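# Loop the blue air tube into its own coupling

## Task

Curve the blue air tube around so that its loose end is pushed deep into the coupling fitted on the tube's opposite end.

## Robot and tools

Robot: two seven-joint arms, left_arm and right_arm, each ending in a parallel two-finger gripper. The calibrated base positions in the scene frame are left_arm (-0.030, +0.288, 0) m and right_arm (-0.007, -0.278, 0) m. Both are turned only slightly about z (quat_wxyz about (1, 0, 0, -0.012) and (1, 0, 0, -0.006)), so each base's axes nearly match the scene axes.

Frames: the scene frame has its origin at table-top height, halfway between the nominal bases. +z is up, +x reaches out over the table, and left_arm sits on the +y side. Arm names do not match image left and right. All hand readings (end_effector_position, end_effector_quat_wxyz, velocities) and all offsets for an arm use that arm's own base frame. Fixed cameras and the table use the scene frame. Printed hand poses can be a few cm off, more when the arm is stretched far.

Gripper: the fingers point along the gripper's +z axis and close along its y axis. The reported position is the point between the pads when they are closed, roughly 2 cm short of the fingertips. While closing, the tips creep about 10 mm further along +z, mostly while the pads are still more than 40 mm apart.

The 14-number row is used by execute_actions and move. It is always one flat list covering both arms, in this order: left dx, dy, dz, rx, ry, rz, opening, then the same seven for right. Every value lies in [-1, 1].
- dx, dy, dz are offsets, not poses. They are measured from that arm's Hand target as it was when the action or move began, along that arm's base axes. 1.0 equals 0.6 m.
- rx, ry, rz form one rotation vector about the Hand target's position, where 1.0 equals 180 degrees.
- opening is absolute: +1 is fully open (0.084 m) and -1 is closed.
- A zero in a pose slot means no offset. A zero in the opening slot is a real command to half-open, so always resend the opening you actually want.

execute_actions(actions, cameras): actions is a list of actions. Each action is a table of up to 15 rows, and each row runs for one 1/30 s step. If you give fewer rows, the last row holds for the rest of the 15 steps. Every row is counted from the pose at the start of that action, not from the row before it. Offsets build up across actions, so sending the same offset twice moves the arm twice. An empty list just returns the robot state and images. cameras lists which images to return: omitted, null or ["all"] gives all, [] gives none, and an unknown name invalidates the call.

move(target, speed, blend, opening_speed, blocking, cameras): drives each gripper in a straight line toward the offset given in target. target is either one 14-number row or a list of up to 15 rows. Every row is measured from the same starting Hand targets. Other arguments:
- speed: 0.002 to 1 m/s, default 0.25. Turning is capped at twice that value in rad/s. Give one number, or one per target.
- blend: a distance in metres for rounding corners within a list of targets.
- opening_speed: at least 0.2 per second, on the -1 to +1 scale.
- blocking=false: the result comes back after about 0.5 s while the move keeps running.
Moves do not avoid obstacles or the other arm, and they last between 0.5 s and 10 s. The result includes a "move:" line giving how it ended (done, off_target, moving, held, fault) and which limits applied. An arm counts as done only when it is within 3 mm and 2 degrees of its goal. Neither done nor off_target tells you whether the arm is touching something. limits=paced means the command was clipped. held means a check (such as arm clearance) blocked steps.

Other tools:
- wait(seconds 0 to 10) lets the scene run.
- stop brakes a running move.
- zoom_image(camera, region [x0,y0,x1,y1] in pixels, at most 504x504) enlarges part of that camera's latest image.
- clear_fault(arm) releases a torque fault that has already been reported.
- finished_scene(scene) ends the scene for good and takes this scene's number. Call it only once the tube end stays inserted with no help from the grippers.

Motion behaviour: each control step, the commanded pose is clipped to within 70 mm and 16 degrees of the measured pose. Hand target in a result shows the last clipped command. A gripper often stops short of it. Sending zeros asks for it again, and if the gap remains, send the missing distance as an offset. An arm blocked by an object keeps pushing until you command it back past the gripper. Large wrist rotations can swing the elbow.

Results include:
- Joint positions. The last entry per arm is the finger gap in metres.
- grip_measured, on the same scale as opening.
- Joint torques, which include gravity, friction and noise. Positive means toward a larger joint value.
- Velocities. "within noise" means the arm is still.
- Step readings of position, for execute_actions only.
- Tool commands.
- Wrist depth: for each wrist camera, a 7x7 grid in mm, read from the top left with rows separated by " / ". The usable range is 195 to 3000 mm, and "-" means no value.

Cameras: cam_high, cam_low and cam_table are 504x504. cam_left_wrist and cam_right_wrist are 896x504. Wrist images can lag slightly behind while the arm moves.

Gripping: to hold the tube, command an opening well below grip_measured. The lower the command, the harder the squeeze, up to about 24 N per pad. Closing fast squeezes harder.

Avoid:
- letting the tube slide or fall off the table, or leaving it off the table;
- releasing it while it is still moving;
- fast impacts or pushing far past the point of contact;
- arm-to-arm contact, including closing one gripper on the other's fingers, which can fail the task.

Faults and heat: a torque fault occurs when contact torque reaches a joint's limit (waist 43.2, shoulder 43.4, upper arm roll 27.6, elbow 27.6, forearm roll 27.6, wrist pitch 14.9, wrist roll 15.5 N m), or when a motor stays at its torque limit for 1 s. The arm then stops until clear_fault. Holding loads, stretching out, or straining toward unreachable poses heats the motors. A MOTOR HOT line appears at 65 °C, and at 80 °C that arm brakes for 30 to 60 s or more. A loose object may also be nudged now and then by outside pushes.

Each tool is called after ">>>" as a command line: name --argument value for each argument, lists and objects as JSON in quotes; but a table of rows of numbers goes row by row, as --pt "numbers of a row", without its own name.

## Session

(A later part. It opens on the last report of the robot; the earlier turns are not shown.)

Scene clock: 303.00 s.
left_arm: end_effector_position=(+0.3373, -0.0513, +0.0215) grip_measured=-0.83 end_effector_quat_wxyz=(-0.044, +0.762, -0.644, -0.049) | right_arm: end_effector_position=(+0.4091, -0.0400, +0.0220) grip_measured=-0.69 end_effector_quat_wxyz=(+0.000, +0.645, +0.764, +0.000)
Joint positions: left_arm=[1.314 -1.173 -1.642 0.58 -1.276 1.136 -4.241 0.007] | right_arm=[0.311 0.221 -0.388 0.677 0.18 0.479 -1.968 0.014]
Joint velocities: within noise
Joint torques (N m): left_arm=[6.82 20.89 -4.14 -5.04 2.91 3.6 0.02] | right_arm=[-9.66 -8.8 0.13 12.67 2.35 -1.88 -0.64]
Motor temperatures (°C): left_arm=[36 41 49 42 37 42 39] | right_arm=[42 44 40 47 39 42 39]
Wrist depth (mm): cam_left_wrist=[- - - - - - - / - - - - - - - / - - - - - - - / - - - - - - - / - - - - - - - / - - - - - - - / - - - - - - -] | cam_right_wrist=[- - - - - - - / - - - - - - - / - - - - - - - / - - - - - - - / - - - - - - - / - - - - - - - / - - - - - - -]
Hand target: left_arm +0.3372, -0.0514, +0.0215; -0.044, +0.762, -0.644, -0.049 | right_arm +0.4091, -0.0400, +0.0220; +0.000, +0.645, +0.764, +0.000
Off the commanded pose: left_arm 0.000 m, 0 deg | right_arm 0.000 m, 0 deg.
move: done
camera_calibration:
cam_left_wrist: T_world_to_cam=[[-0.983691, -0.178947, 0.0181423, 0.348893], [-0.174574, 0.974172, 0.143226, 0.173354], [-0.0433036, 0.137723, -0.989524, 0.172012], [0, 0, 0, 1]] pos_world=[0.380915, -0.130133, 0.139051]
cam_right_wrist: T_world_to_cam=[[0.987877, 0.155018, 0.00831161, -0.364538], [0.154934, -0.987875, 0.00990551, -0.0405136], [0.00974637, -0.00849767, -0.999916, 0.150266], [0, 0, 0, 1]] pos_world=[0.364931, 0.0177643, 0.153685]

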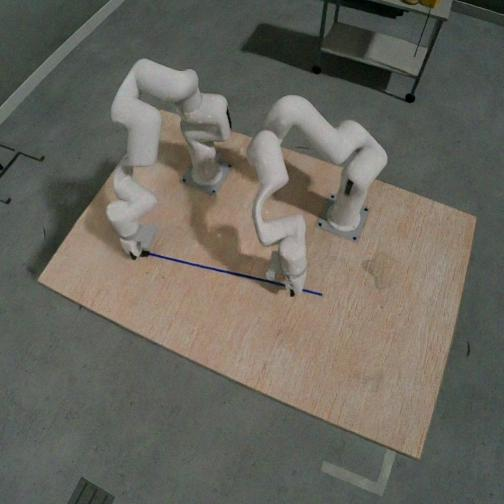

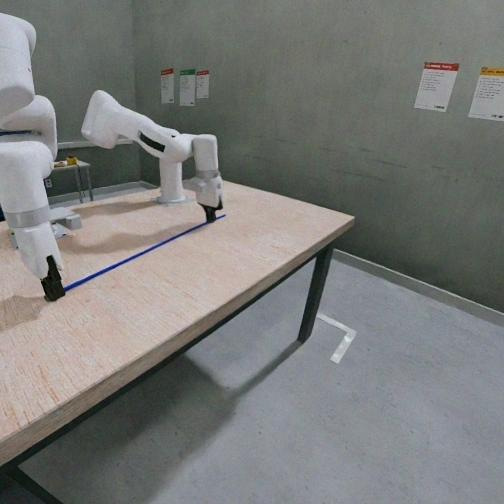

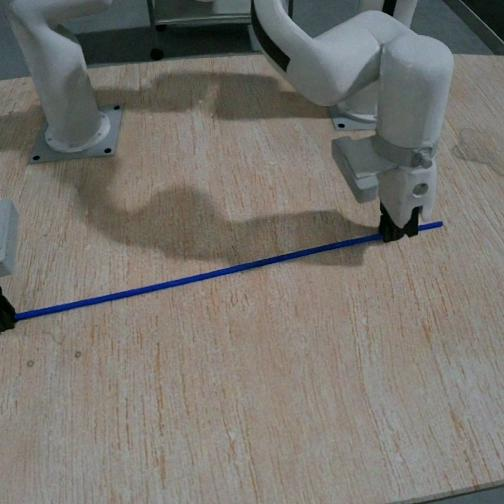

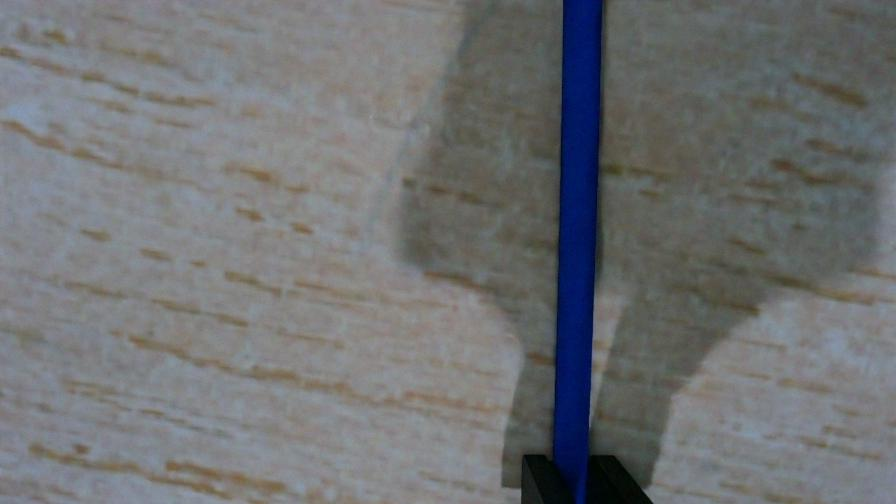

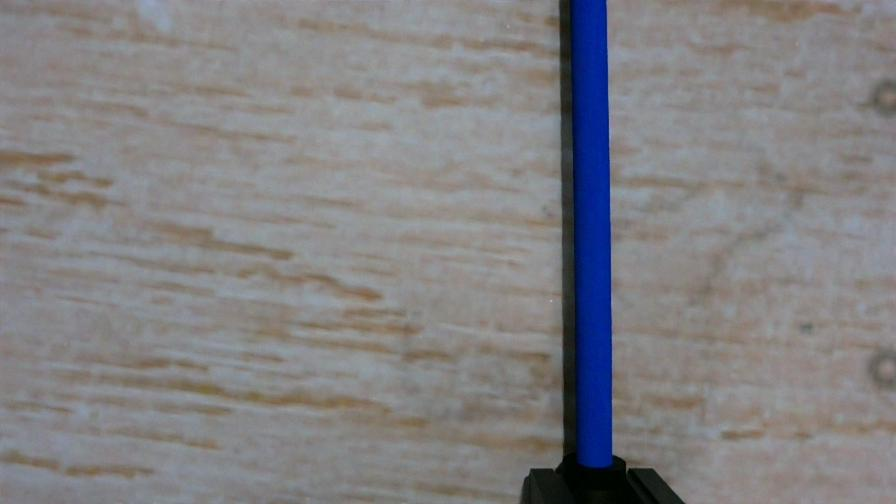

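>>> move --pt "0 0 0.0035 0 0 0 -1 0 0 0.0033 0 0 0 -1" --pt "0.0217 0.0037 0.0035 0 0 -0.1055 -1 0.0035 0.0135 0.0033 0 0 0.0945 -1" --pt "0.0452 -0.006 0.0035 0 0 -0.2111 -1 0.0055 0.0393 0.0033 0 0 0.1889 -1" --pt "0.0698 -0.0272 0.0035 0 0 -0.3166 -1 0.0065 0.077 0.0033 0 0 0.2834 -1" --pt "0.0947 -0.0582 0.0035 0 0 -0.4221 -1 0.0077 0.1242 0.0033 0 0 0.3779 -1" --pt "0.1188 -0.0957 0.0035 0 0 -0.5277 -1 0.0093 0.178 0.0033 0 0 0.4724 -1" --speed 0.15 --blend 0.008

>>> zoom_image --camera "cam_low" --region '[30, 180, 240, 310]'

Scene clock: 324.23 s.
left_arm: end_effector_position=(+0.4085, -0.1088, +0.0236) grip_measured=-0.83 end_effector_quat_wxyz=(+0.066, -0.040, +0.997, +0.001) | right_arm: end_effector_position=(+0.4147, +0.0669, +0.0240) grip_measured=-0.69 end_effector_quat_wxyz=(+0.000, -0.041, +0.999, +0.000)
Joint positions: left_arm=[1.426 -0.996 -1.751 0.727 -1.359 0.926 -2.61 0.007] | right_arm=[0.271 0.22 -0.106 0.707 0.049 0.489 -3.099 0.014]
Joint velocities: within noise
Joint torques (N m): left_arm=[7.81 21 10.09 12.28 -3.29 -3.1 1.44] | right_arm=[-4.71 -10.18 1.06 13.56 1.93 -0.49 -0.79]
Motor temperatures (°C): left_arm=[36 42 47 42 37 44 39] | right_arm=[42 44 40 47 39 42 39]
Wrist depth (mm): cam_left_wrist=[- - - - - - - / - - - - - - - / - - - - - - - / - - - - - - - / - - - - - - - / - - - - - - - / - - - - - - -] | cam_right_wrist=[- - - - - - - / - - - - - - - / - - - - - - - / - - - - - - - / - - - - - - - / - - - - - - - / - - - - - - -]
Hand target: left_arm +0.4085, -0.1088, +0.0236; +0.066, -0.040, +0.997, +0.001 | right_arm +0.4147, +0.0668, +0.0240; +0.000, -0.041, +0.999, +0.000
Off the commanded pose: left_arm 0.000 m, 0 deg | right_arm 0.000 m, 0 deg.
move: done; blend cut to 0.0011 m at target 1
camera_calibration:
cam_left_wrist: T_world_to_cam=[[-0.092986, 0.9955, 0.0182605, 0.172506], [0.985639, 0.0894375, 0.143236, -0.328798], [0.140958, 0.0313172, -0.98952, 0.0982351], [0, 0, 0, 1]] pos_world=[0.32627, -0.145399, 0.141151]
cam_right_wrist: T_world_to_cam=[[-0.06916, 0.997571, 0.00827746, -0.00458169], [0.997563, 0.0690779, 0.00982775, -0.35594], [0.00923209, 0.00893697, -0.999917, 0.152161], [0, 0, 0, 1]] pos_world=[0.353351, 0.0277982, 0.155685]

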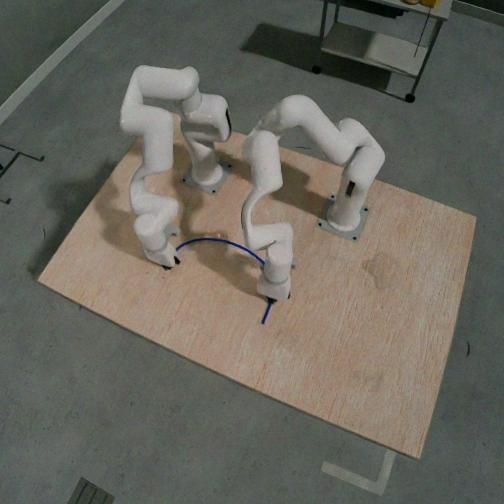

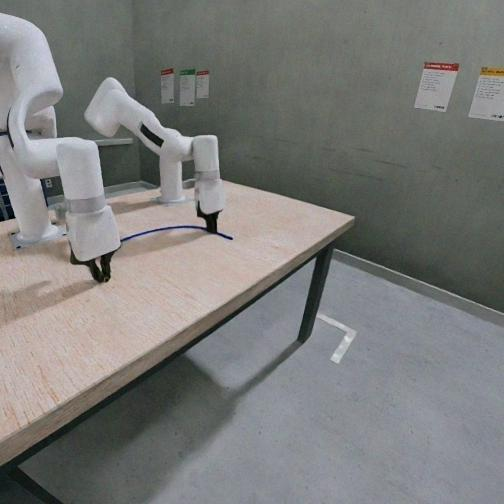

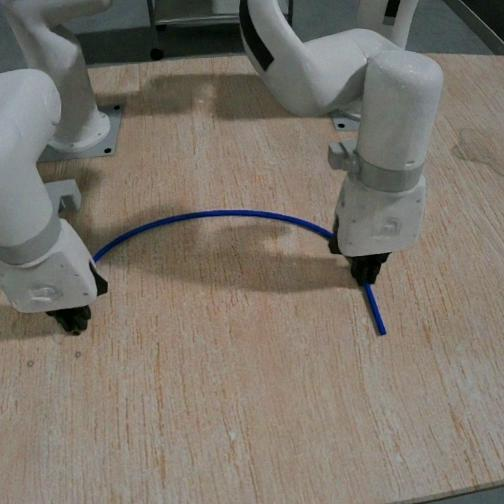

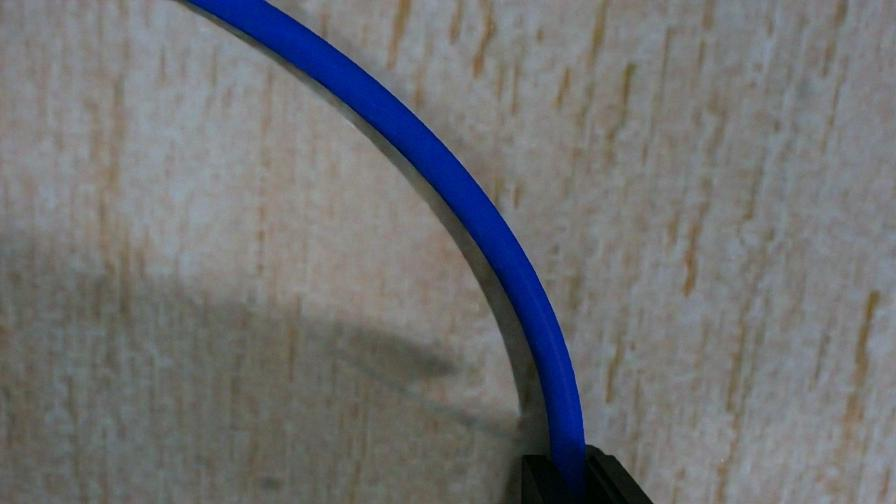

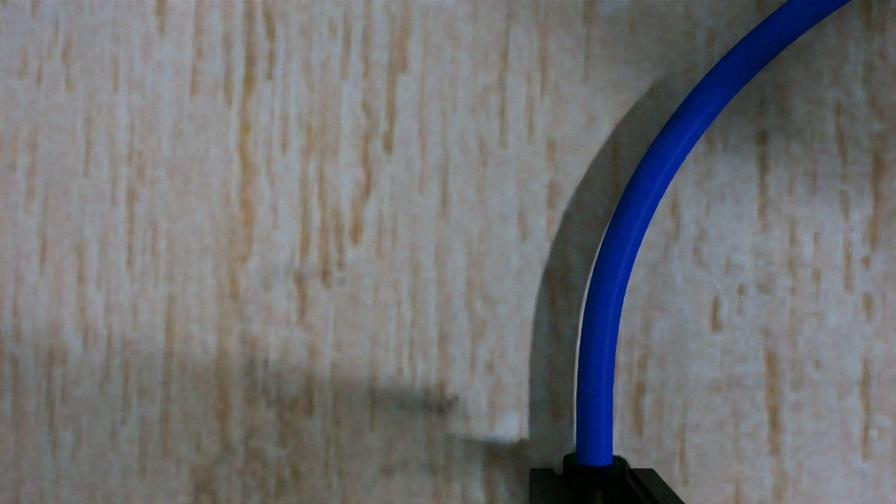

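Scaled by 2.400 from the camera's 504x504 image, which has a finer 720x720 frame.

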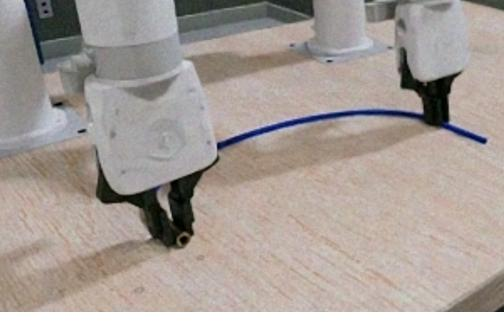

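>>> move --pt "0.0229 -0.0415 0 0 0 -0.1055 -1 0.0032 0.0577 0 0 0 0.0945 -1" --pt "0.044 -0.0835 0 0 0 -0.2111 -1 0.008 0.116 0 0 0 0.1889 -1" --pt "0.063 -0.1125 0 0 0 -0.3166 -1 0.0147 0.161 0 0 0 0.2834 -1" --pt "0.08 -0.1295 0 0 0 -0.4222 -1 0.0232 0.1947 0 0 0 0.3779 -1" --pt "0.0954 -0.1532 0 0 0 -0.5277 -1 0.0334 0.2343 0 0 0 0.4724 -1" --speed 0.15 --blend 0.008

>>> zoom_image --camera "cam_table" --region '[100, 240, 360, 360]'

>>> zoom_image --camera "cam_low" --region '[90, 200, 240, 290]'

Scene clock: 333.77 s.
left_arm: end_effector_position=(+0.4657, -0.2007, +0.0236) grip_measured=-0.83 end_effector_quat_wxyz=(+0.045, +0.708, +0.703, -0.048) | right_arm: end_effector_position=(+0.4347, +0.2074, +0.0240) grip_measured=-0.69 end_effector_quat_wxyz=(+0.000, +0.705, -0.709, +0.000)
Joint positions: left_arm=[1.726 -0.894 -1.969 1.097 -1.187 1.034 -1.163 0.008] | right_arm=[0.249 0.377 0.193 0.944 -0.13 0.577 -4.169 0.014]
Joint velocities: within noise
Joint torques (N m): left_arm=[8.03 29.41 9.75 15.98 4.07 -0.01 1.63] | right_arm=[-10.6 -13.38 2.56 14.1 -2.01 -0.4 -0.86]
Motor temperatures (°C): left_arm=[36 42 47 43 37 43 39] | right_arm=[42 44 40 48 39 42 39]
Wrist depth (mm): cam_left_wrist=[- - - - - - - / - - - - - - - / - - - - - - - / - - - - - - - / - - - - - - - / - - - - - - - / - - - - - - -] | cam_right_wrist=[- - - - - - - / - - - - - - - / - - - - - - - / - - - - - - - / - - - - - - - / - - - - - - - / - - - - - - -]
Hand target: left_arm +0.4657, -0.2007, +0.0236; +0.045, +0.708, +0.703, -0.048 | right_arm +0.4347, +0.2074, +0.0240; +0.000, +0.705, -0.709, +0.000
Off the commanded pose: left_arm 0.000 m, 0 deg | right_arm 0.000 m, 0 deg.
move: done
camera_calibration:
cam_left_wrist: T_world_to_cam=[[0.999814, 0.00608912, 0.0182921, -0.438204], [0.00340752, -0.989688, 0.143201, -0.1361], [0.0189754, -0.143112, -0.989525, 0.114849], [0, 0, 0, 1]] pos_world=[0.436407, -0.115592, 0.141151]
cam_right_wrist: T_world_to_cam=[[-0.999806, 0.0178562, 0.00834002, 0.464388], [0.0179378, 0.999791, 0.00981194, -0.152743], [-0.00816307, 0.00995963, -0.999917, 0.158072], [0, 0, 0, 1]] pos_world=[0.468328, 0.142845, 0.155684]

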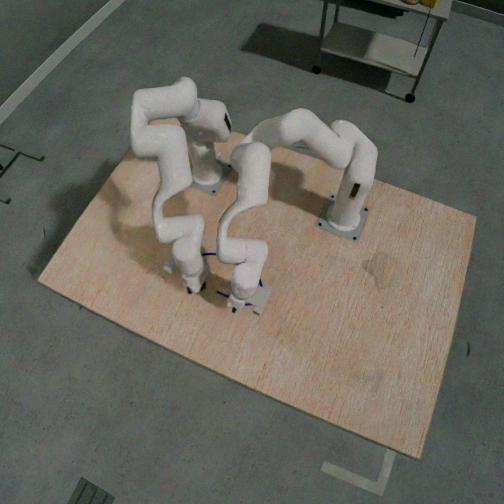

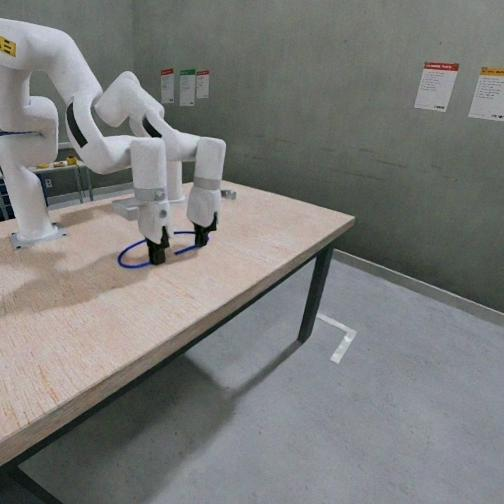

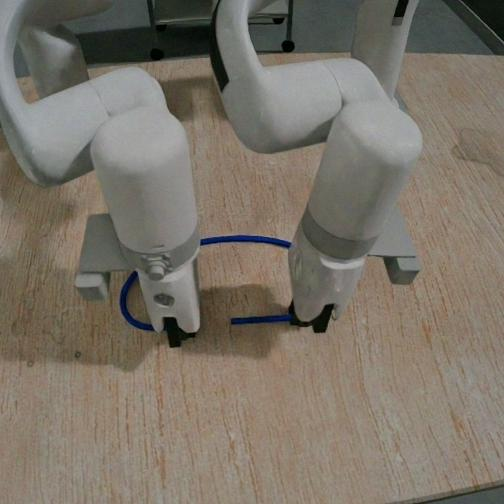

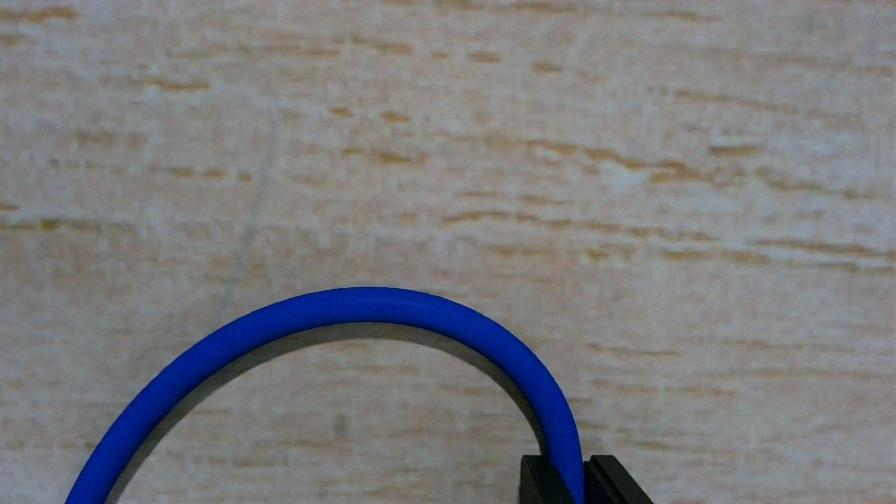

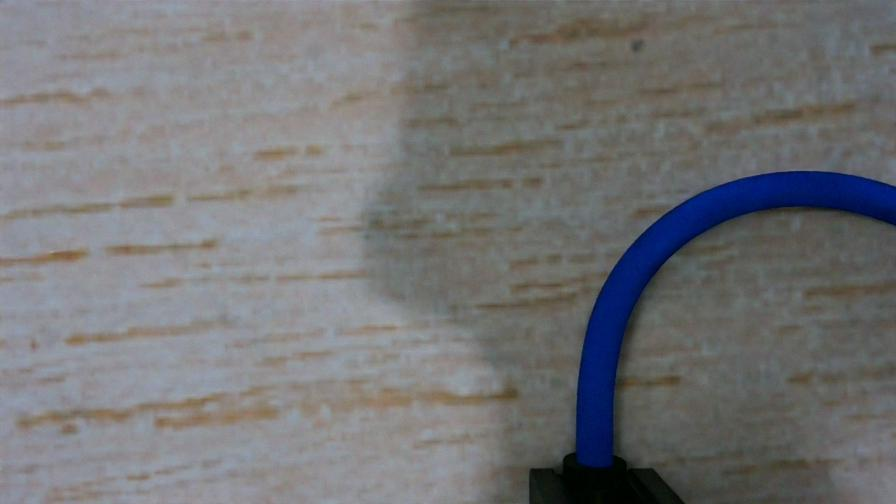

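Scaled by 1.938 from the camera's 504x504 image, which has a finer 720x720 frame.

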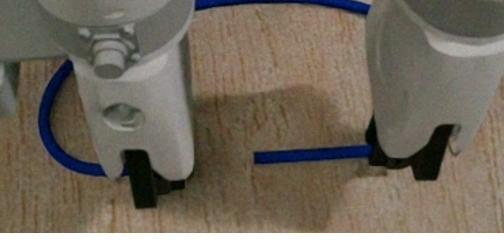

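Scaled by 3.360 from the camera's 504x504 image, which has a finer 720x720 frame.

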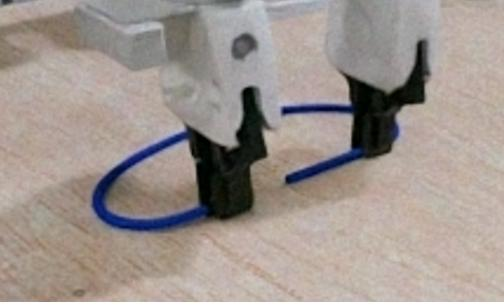

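>>> zoom_image --camera "cam_table" --region '[170, 290, 310, 350]'

>>> zoom_image --camera "cam_low" --region '[145, 235, 215, 275]'

>>> zoom_image --camera "cam_high" --region '[180, 265, 250, 315]'

Scaled by 3.600 from the camera's 504x504 image, which has a finer 720x720 frame.

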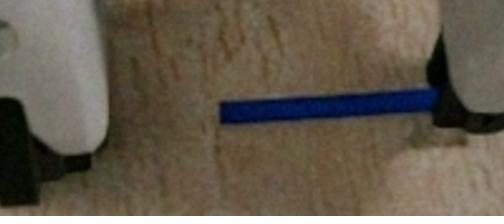

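Scaled by 7.200 from the camera's 504x504 image, which has a finer 720x720 frame.

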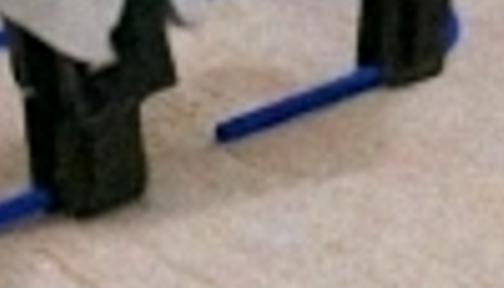

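Scaled by 7.200 from the camera's 504x504 image, which has a finer 720x720 frame.

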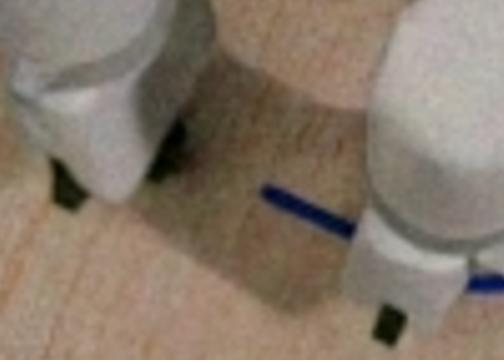

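>>> zoom_image --camera "cam_table" --region '[165, 310, 205, 350]'

>>> zoom_image --camera "cam_high" --region '[185, 270, 215, 300]'

Scaled by 12.600 from the camera's 504x504 image, which has a finer 720x720 frame.

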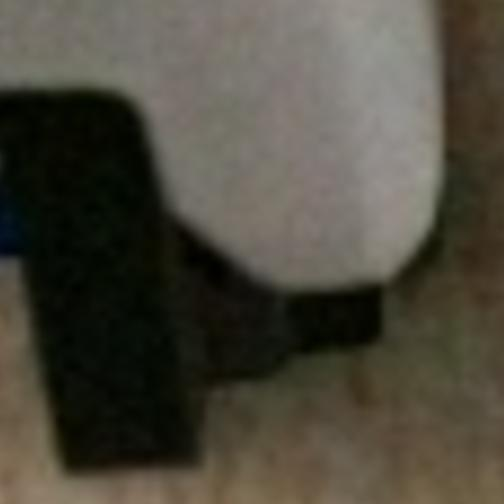

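Scaled by 16.800 from the camera's 504x504 image, which has a finer 720x720 frame.

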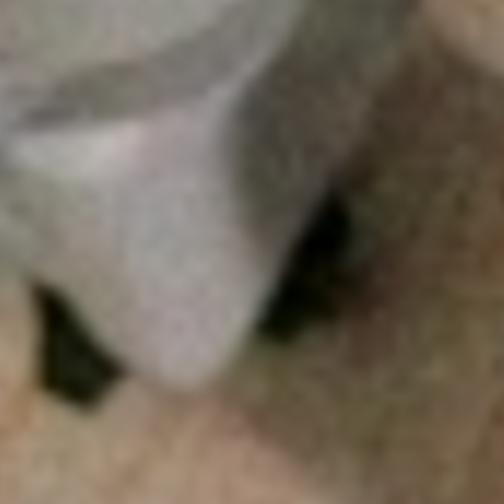

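>>> move --pt "0.0324 -0.0035 0 0 0 -0.0833 -1 -0.0324 0.0039 0 0 0 -0.0833 -1" --pt "0.0629 -0.0152 0 0 0 -0.1667 -1 -0.0627 0.0159 0 0 0 -0.1667 -1" --speed 0.08 --blend 0.003

>>> zoom_image --camera "cam_table" --region '[150, 270, 330, 370]'

>>> zoom_image --camera "cam_low" --region '[110, 200, 240, 290]'

>>> zoom_image --camera "cam_high" --region '[180, 265, 250, 315]'

Scene clock: 361.20 s.
left_arm: end_effector_position=(+0.5035, -0.2098, +0.0236) grip_measured=-0.83 end_effector_quat_wxyz=(+0.031, +0.866, +0.496, -0.058) | right_arm: end_effector_position=(+0.3971, +0.2169, +0.0240) grip_measured=-0.69 end_effector_quat_wxyz=(+0.000, -0.498, +0.867, +0.000)
Joint positions: left_arm=[1.911 -0.936 -2.066 1.321 -1.077 1.126 -0.738 0.007] | right_arm=[0.372 0.301 0.124 0.829 -0.072 0.532 -3.631 0.014]
Joint velocities: within noise
Joint torques (N m): left_arm=[7.89 21.96 7.6 15.89 3.79 -0.1 1.7] | right_arm=[8.94 -23.57 -1.92 7.26 -1.57 -1.96 0.58]
Motor temperatures (°C): left_arm=[36 42 48 44 37 42 39] | right_arm=[42 45 40 47 39 42 39]
Wrist depth (mm): cam_left_wrist=[- - - - - - - / - - - - - - - / - - - - - - - / - - - - - - - / - - - - - - - / - - - - - - - / - - - - - - -] | cam_right_wrist=[- - - - - - - / - - - - - - - / - - - - - - - / - - - - - - - / - - - - - - - / - - - - - - - / - - - - - - -]
Hand target: left_arm +0.5035, -0.2098, +0.0236; +0.031, +0.866, +0.496, -0.058 | right_arm +0.3971, +0.2169, +0.0240; +0.000, -0.498, +0.867, +0.000
Off the commanded pose: left_arm 0.000 m, 0 deg | right_arm 0.000 m, 0 deg.
move: done
camera_calibration:
cam_left_wrist: T_world_to_cam=[[0.868833, -0.494767, 0.0182872, -0.515039], [-0.492019, -0.85871, 0.143296, 0.131652], [-0.0551948, -0.133498, -0.989511, 0.152194], [0, 0, 0, 1]] pos_world=[0.520659, -0.121456, 0.141151]
cam_right_wrist: T_world_to_cam=[[-0.856885, 0.515438, 0.00850157, 0.261876], [0.515504, 0.85683, 0.00991141, -0.3282], [-0.00217568, 0.0128755, -0.999915, 0.154671], [0, 0, 0, 1]] pos_world=[0.393923, 0.144239, 0.155684]

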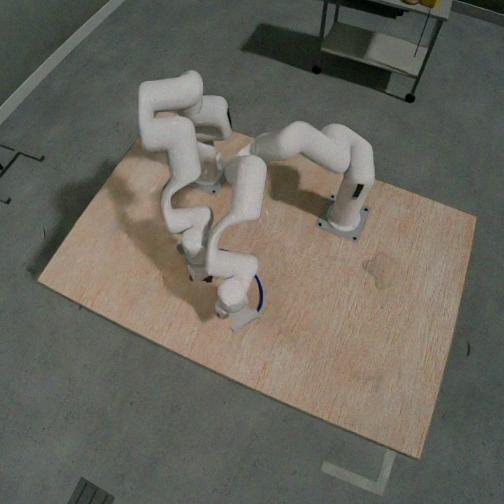

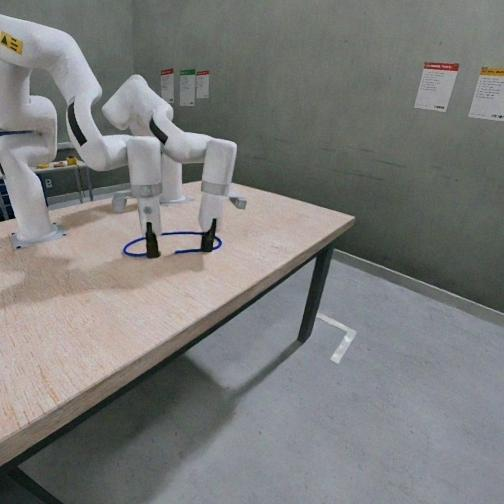

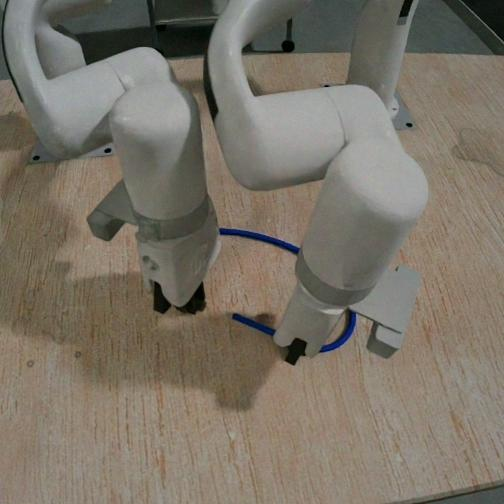

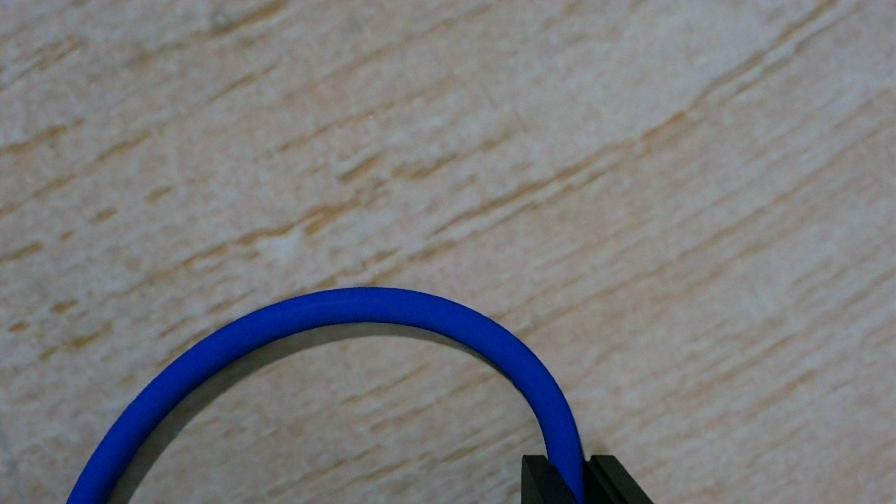

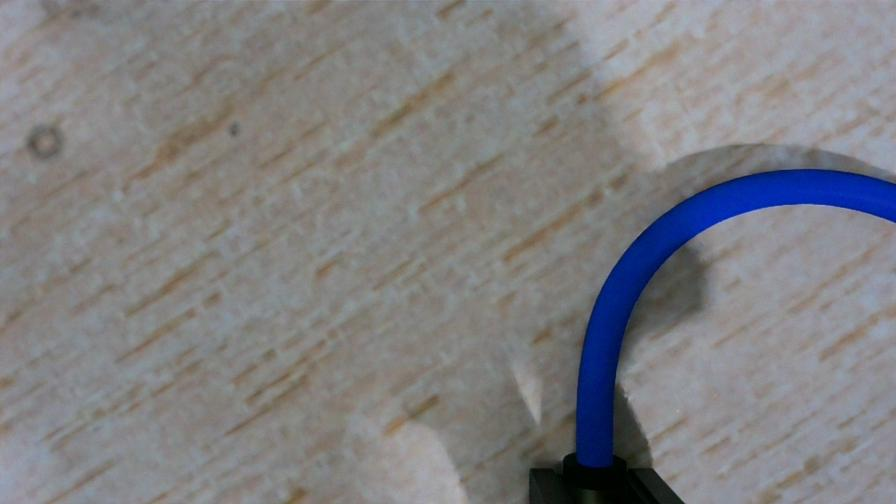

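Scaled by 2.800 from the camera's 504x504 image, which has a finer 720x720 frame.

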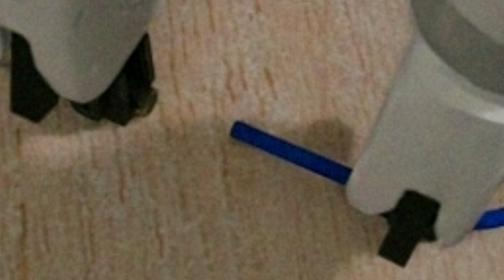

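Scaled by 3.877 from the camera's 504x504 image, which has a finer 720x720 frame.

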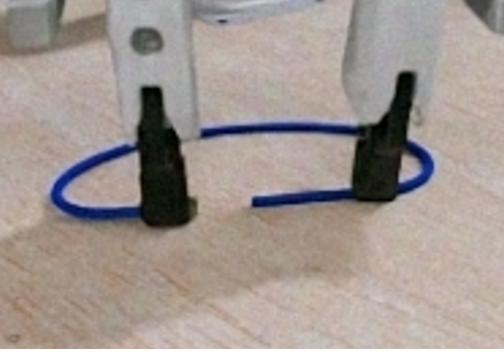

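Scaled by 7.200 from the camera's 504x504 image, which has a finer 720x720 frame.

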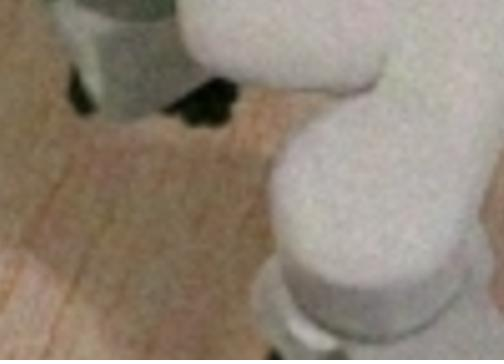

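>>> zoom_image --camera "cam_table" --region '[170, 290, 280, 350]'

>>> zoom_image --camera "cam_low" --region '[140, 235, 220, 275]'

Scaled by 4.582 from the camera's 504x504 image, which has a finer 720x720 frame.

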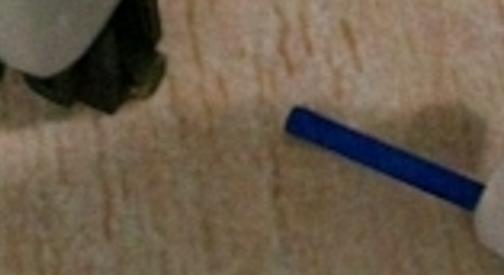

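Scaled by 6.300 from the camera's 504x504 image, which has a finer 720x720 frame.

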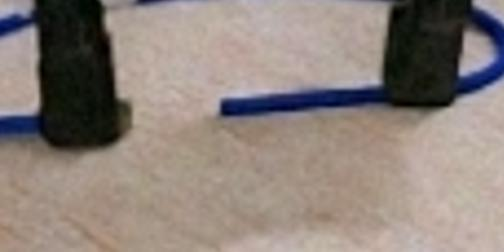

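>>> move --target '[-0.0042,-0.0263,0.0013,0,0,0,-1,0.0126,0.0217,0,0,0,0,-1]' --speed 0.05

>>> zoom_image --camera "cam_table" --region '[170, 290, 280, 350]'

>>> zoom_image --camera "cam_low" --region '[140, 235, 220, 275]'

Scene clock: 378.53 s.
left_arm: end_effector_position=(+0.5031, -0.2121, +0.0237) grip_measured=-0.83 end_effector_quat_wxyz=(+0.031, +0.866, +0.496, -0.058) | right_arm: end_effector_position=(+0.3971, +0.2170, +0.0240) grip_measured=-0.69 end_effector_quat_wxyz=(+0.000, -0.498, +0.867, +0.000)
Joint positions: left_arm=[1.908 -0.937 -2.067 1.323 -1.077 1.126 -0.743 0.008] | right_arm=[0.372 0.301 0.124 0.829 -0.072 0.532 -3.631 0.014]
Joint velocities: within noise
Joint torques (N m): left_arm=[-6.53 23.91 8.26 16.17 3.42 -0.1 -0.92] | right_arm=[3.16 -20.15 -1.65 8.26 -0.24 -1.31 -0.19]
Motor temperatures (°C): left_arm=[36 42 47 45 37 41 39] | right_arm=[42 46 40 44 39 42 39]
Wrist depth (mm): cam_left_wrist=[- - - - - - - / - - - - - - - / - - - - - - - / - - - - - - - / - - - - - - - / - - - - - - - / - - - - - - -] | cam_right_wrist=[- - - - - - - / - - - - - - - / - - - - - - - / - - - - - - - / - - - - - - - / - - - - - - - / - - - - - - -]
Hand target: left_arm +0.5031, -0.2121, +0.0237; +0.031, +0.866, +0.496, -0.058 (not the last commanded pose) | right_arm +0.3971, +0.2169, +0.0240; +0.000, -0.498, +0.867, +0.000 (not the last commanded pose)
Off the commanded pose: left_arm 0.014 m, 0 deg | right_arm 0.015 m, 0 deg.
move: held (right_arm; a check stopped the path), off_target (left_arm; braked when a check withheld steps of right_arm); limits=held
pose unreachable (right arm): on one or more control steps of this call, first in action 0 (counted from 0), this arm could not follow its commanded pose, so it was not sent that pose on those steps. It may still have moved: this result reports where it is.
cause: moving toward the commanded pose would bring a part of the arm too close to another arm (a part of this arm just beyond joint 6 (wrist pitch) and a part of the left arm just beyond its joint 5 (forearm roll), along the way the arms are being sent, or toward where that arm still pushes).
camera_calibration:
cam_left_wrist: T_world_to_cam=[[0.868835, -0.494763, 0.0183242, -0.515788], [-0.492027, -0.858728, 0.143162, 0.129573], [-0.055096, -0.1334, -0.98953, 0.151941], [0, 0, 0, 1]] pos_world=[0.520259, -0.123655, 0.141251]
cam_right_wrist: T_world_to_cam=[[-0.85693, 0.515367, 0.008278, 0.261887], [0.51543, 0.856874, 0.00992882, -0.328266], [-0.00197622, 0.012775, -0.999916, 0.154606], [0, 0, 0, 1]] pos_world=[0.393922, 0.14434, 0.155685]

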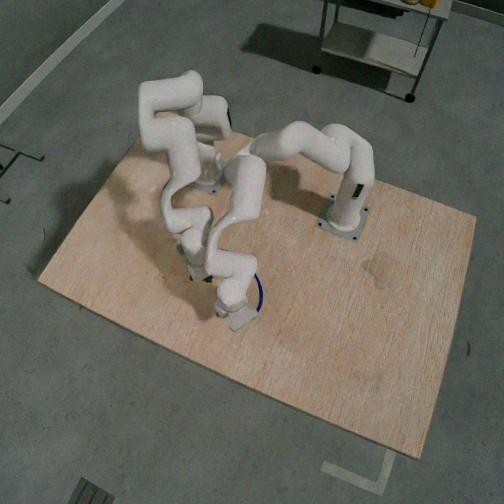

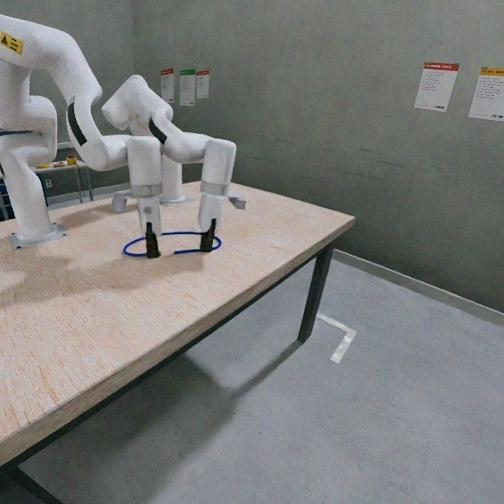

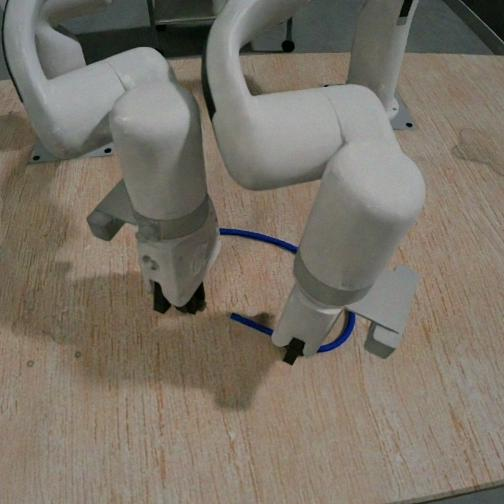

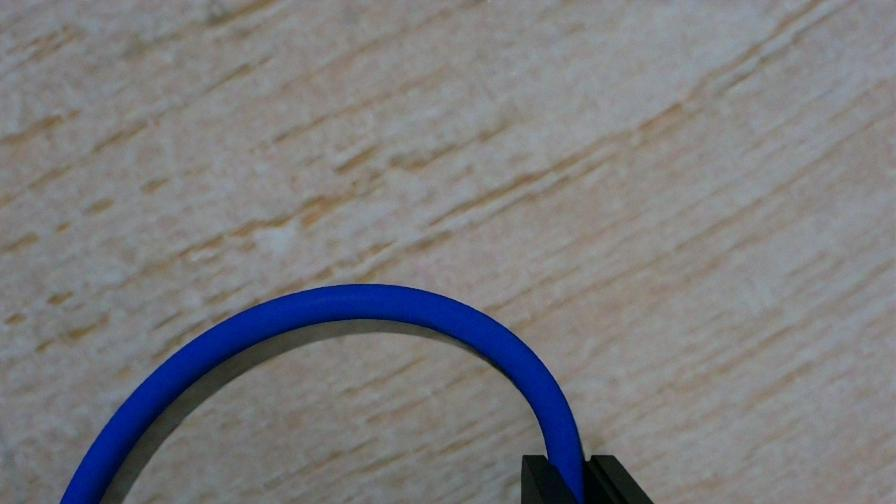

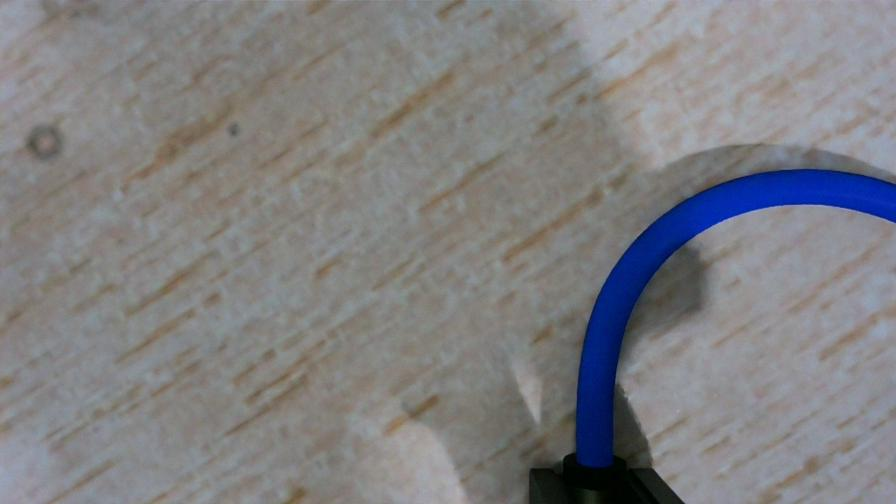

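Scaled by 4.582 from the camera's 504x504 image, which has a finer 720x720 frame.

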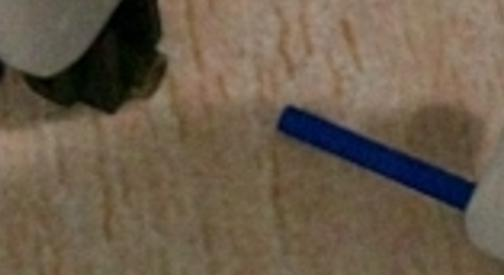

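Scaled by 6.300 from the camera's 504x504 image, which has a finer 720x720 frame.

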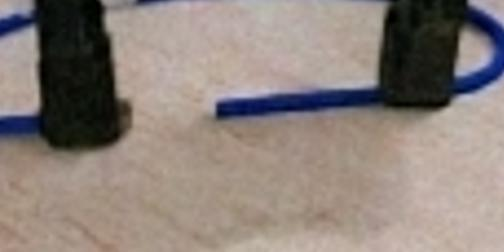

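>>> move --pt "-0.0623 0.019 0 0 0 0.1667 -1 0.0627 -0.0159 0 0 0 0.1667 -1" --pt "-0.0777 0.0427 0 0 0 0.2722 -1 0.0525 -0.0555 0 0 0 0.0722 -1" --pt "-0.0947 0.0597 0 0 0 0.3778 -1 0.044 -0.0892 0 0 0 -0.0222 -1" --pt "-0.1137 0.0887 0 0 0 0.4833 -1 0.0373 -0.1342 0 0 0 -0.1167 -1" --pt "-0.1348 0.1307 0 0 0 0.5889 -1 0.0325 -0.1925 0 0 0 -0.2112 -1" --pt "-0.1577 0.1722 0 0 0 0.6944 -1 0.0293 -0.2502 0 0 0 -0.3057 -1" --speed 0.17 --blend 0.005

Scene clock: 408.00 s.
left_arm: end_effector_position=(+0.4085, -0.1088, +0.0237) grip_measured=-0.83 end_effector_quat_wxyz=(+0.066, -0.040, +0.997, +0.001) | right_arm: end_effector_position=(+0.4147, +0.0667, +0.0240) grip_measured=-0.69 end_effector_quat_wxyz=(+0.000, -0.041, +0.999, +0.000)
Joint positions: left_arm=[1.427 -0.991 -1.752 0.727 -1.357 0.922 -2.611 0.007] | right_arm=[0.272 0.22 -0.108 0.707 0.05 0.489 -3.1 0.014]
Joint velocities: within noise
Joint torques (N m): left_arm=[-6.48 11.63 14.98 4.36 3.79 -0.21 -0.99] | right_arm=[2.5 -22.05 -3.02 7.41 -1.65 -2.24 0.72]
Motor temperatures (°C): left_arm=[36 43 49 44 37 41 39] | right_arm=[42 46 40 43 39 42 39]
Wrist depth (mm): cam_left_wrist=[- - - - - - - / - - - - - - - / - - - - - - - / - - - - - - - / - - - - - - - / - - - - - - - / - - - - - - -] | cam_right_wrist=[- - - - - - - / - - - - - - - / - - - - - - - / - - - - - - - / - - - - - - - / - - - - - - - / - - - - - - -]
Hand target: left_arm +0.4085, -0.1088, +0.0237; +0.066, -0.040, +0.997, +0.001 | right_arm +0.4147, +0.0668, +0.0240; +0.000, -0.041, +0.999, +0.000
Off the commanded pose: left_arm 0.000 m, 0 deg | right_arm 0.000 m, 0 deg.
move: done
camera_calibration:
cam_left_wrist: T_world_to_cam=[[-0.0928741, 0.995512, 0.0181671, 0.172483], [0.985635, 0.0893372, 0.143323, -0.328839], [0.141057, 0.0312171, -0.989509, 0.0982852], [0, 0, 0, 1]] pos_world=[0.326271, -0.145399, 0.141251]
cam_right_wrist: T_world_to_cam=[[-0.0686634, 0.997605, 0.00838101, -0.00467302], [0.997597, 0.0685802, 0.00983462, -0.355931], [0.00923629, 0.00903615, -0.999917, 0.152157], [0, 0, 0, 1]] pos_world=[0.35335, 0.0276968, 0.155684]

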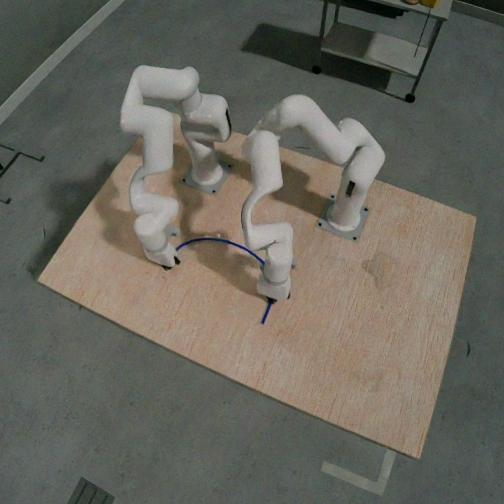

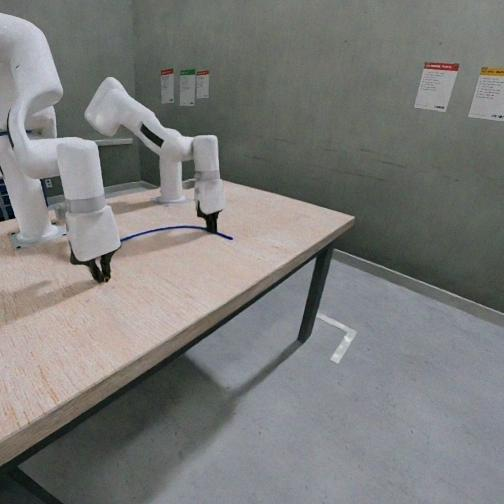

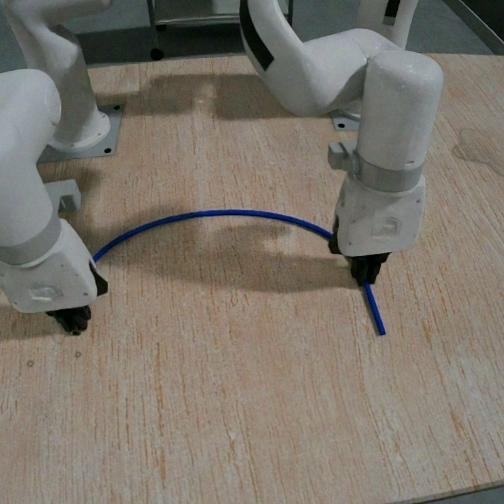

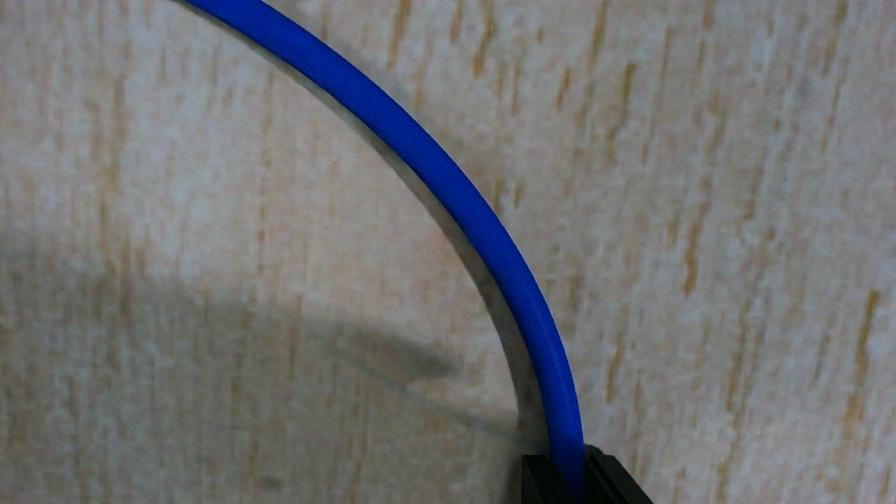

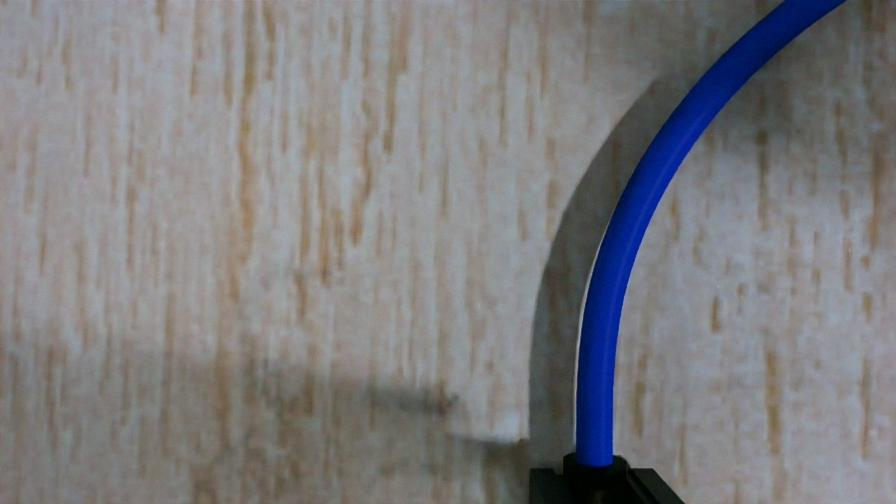

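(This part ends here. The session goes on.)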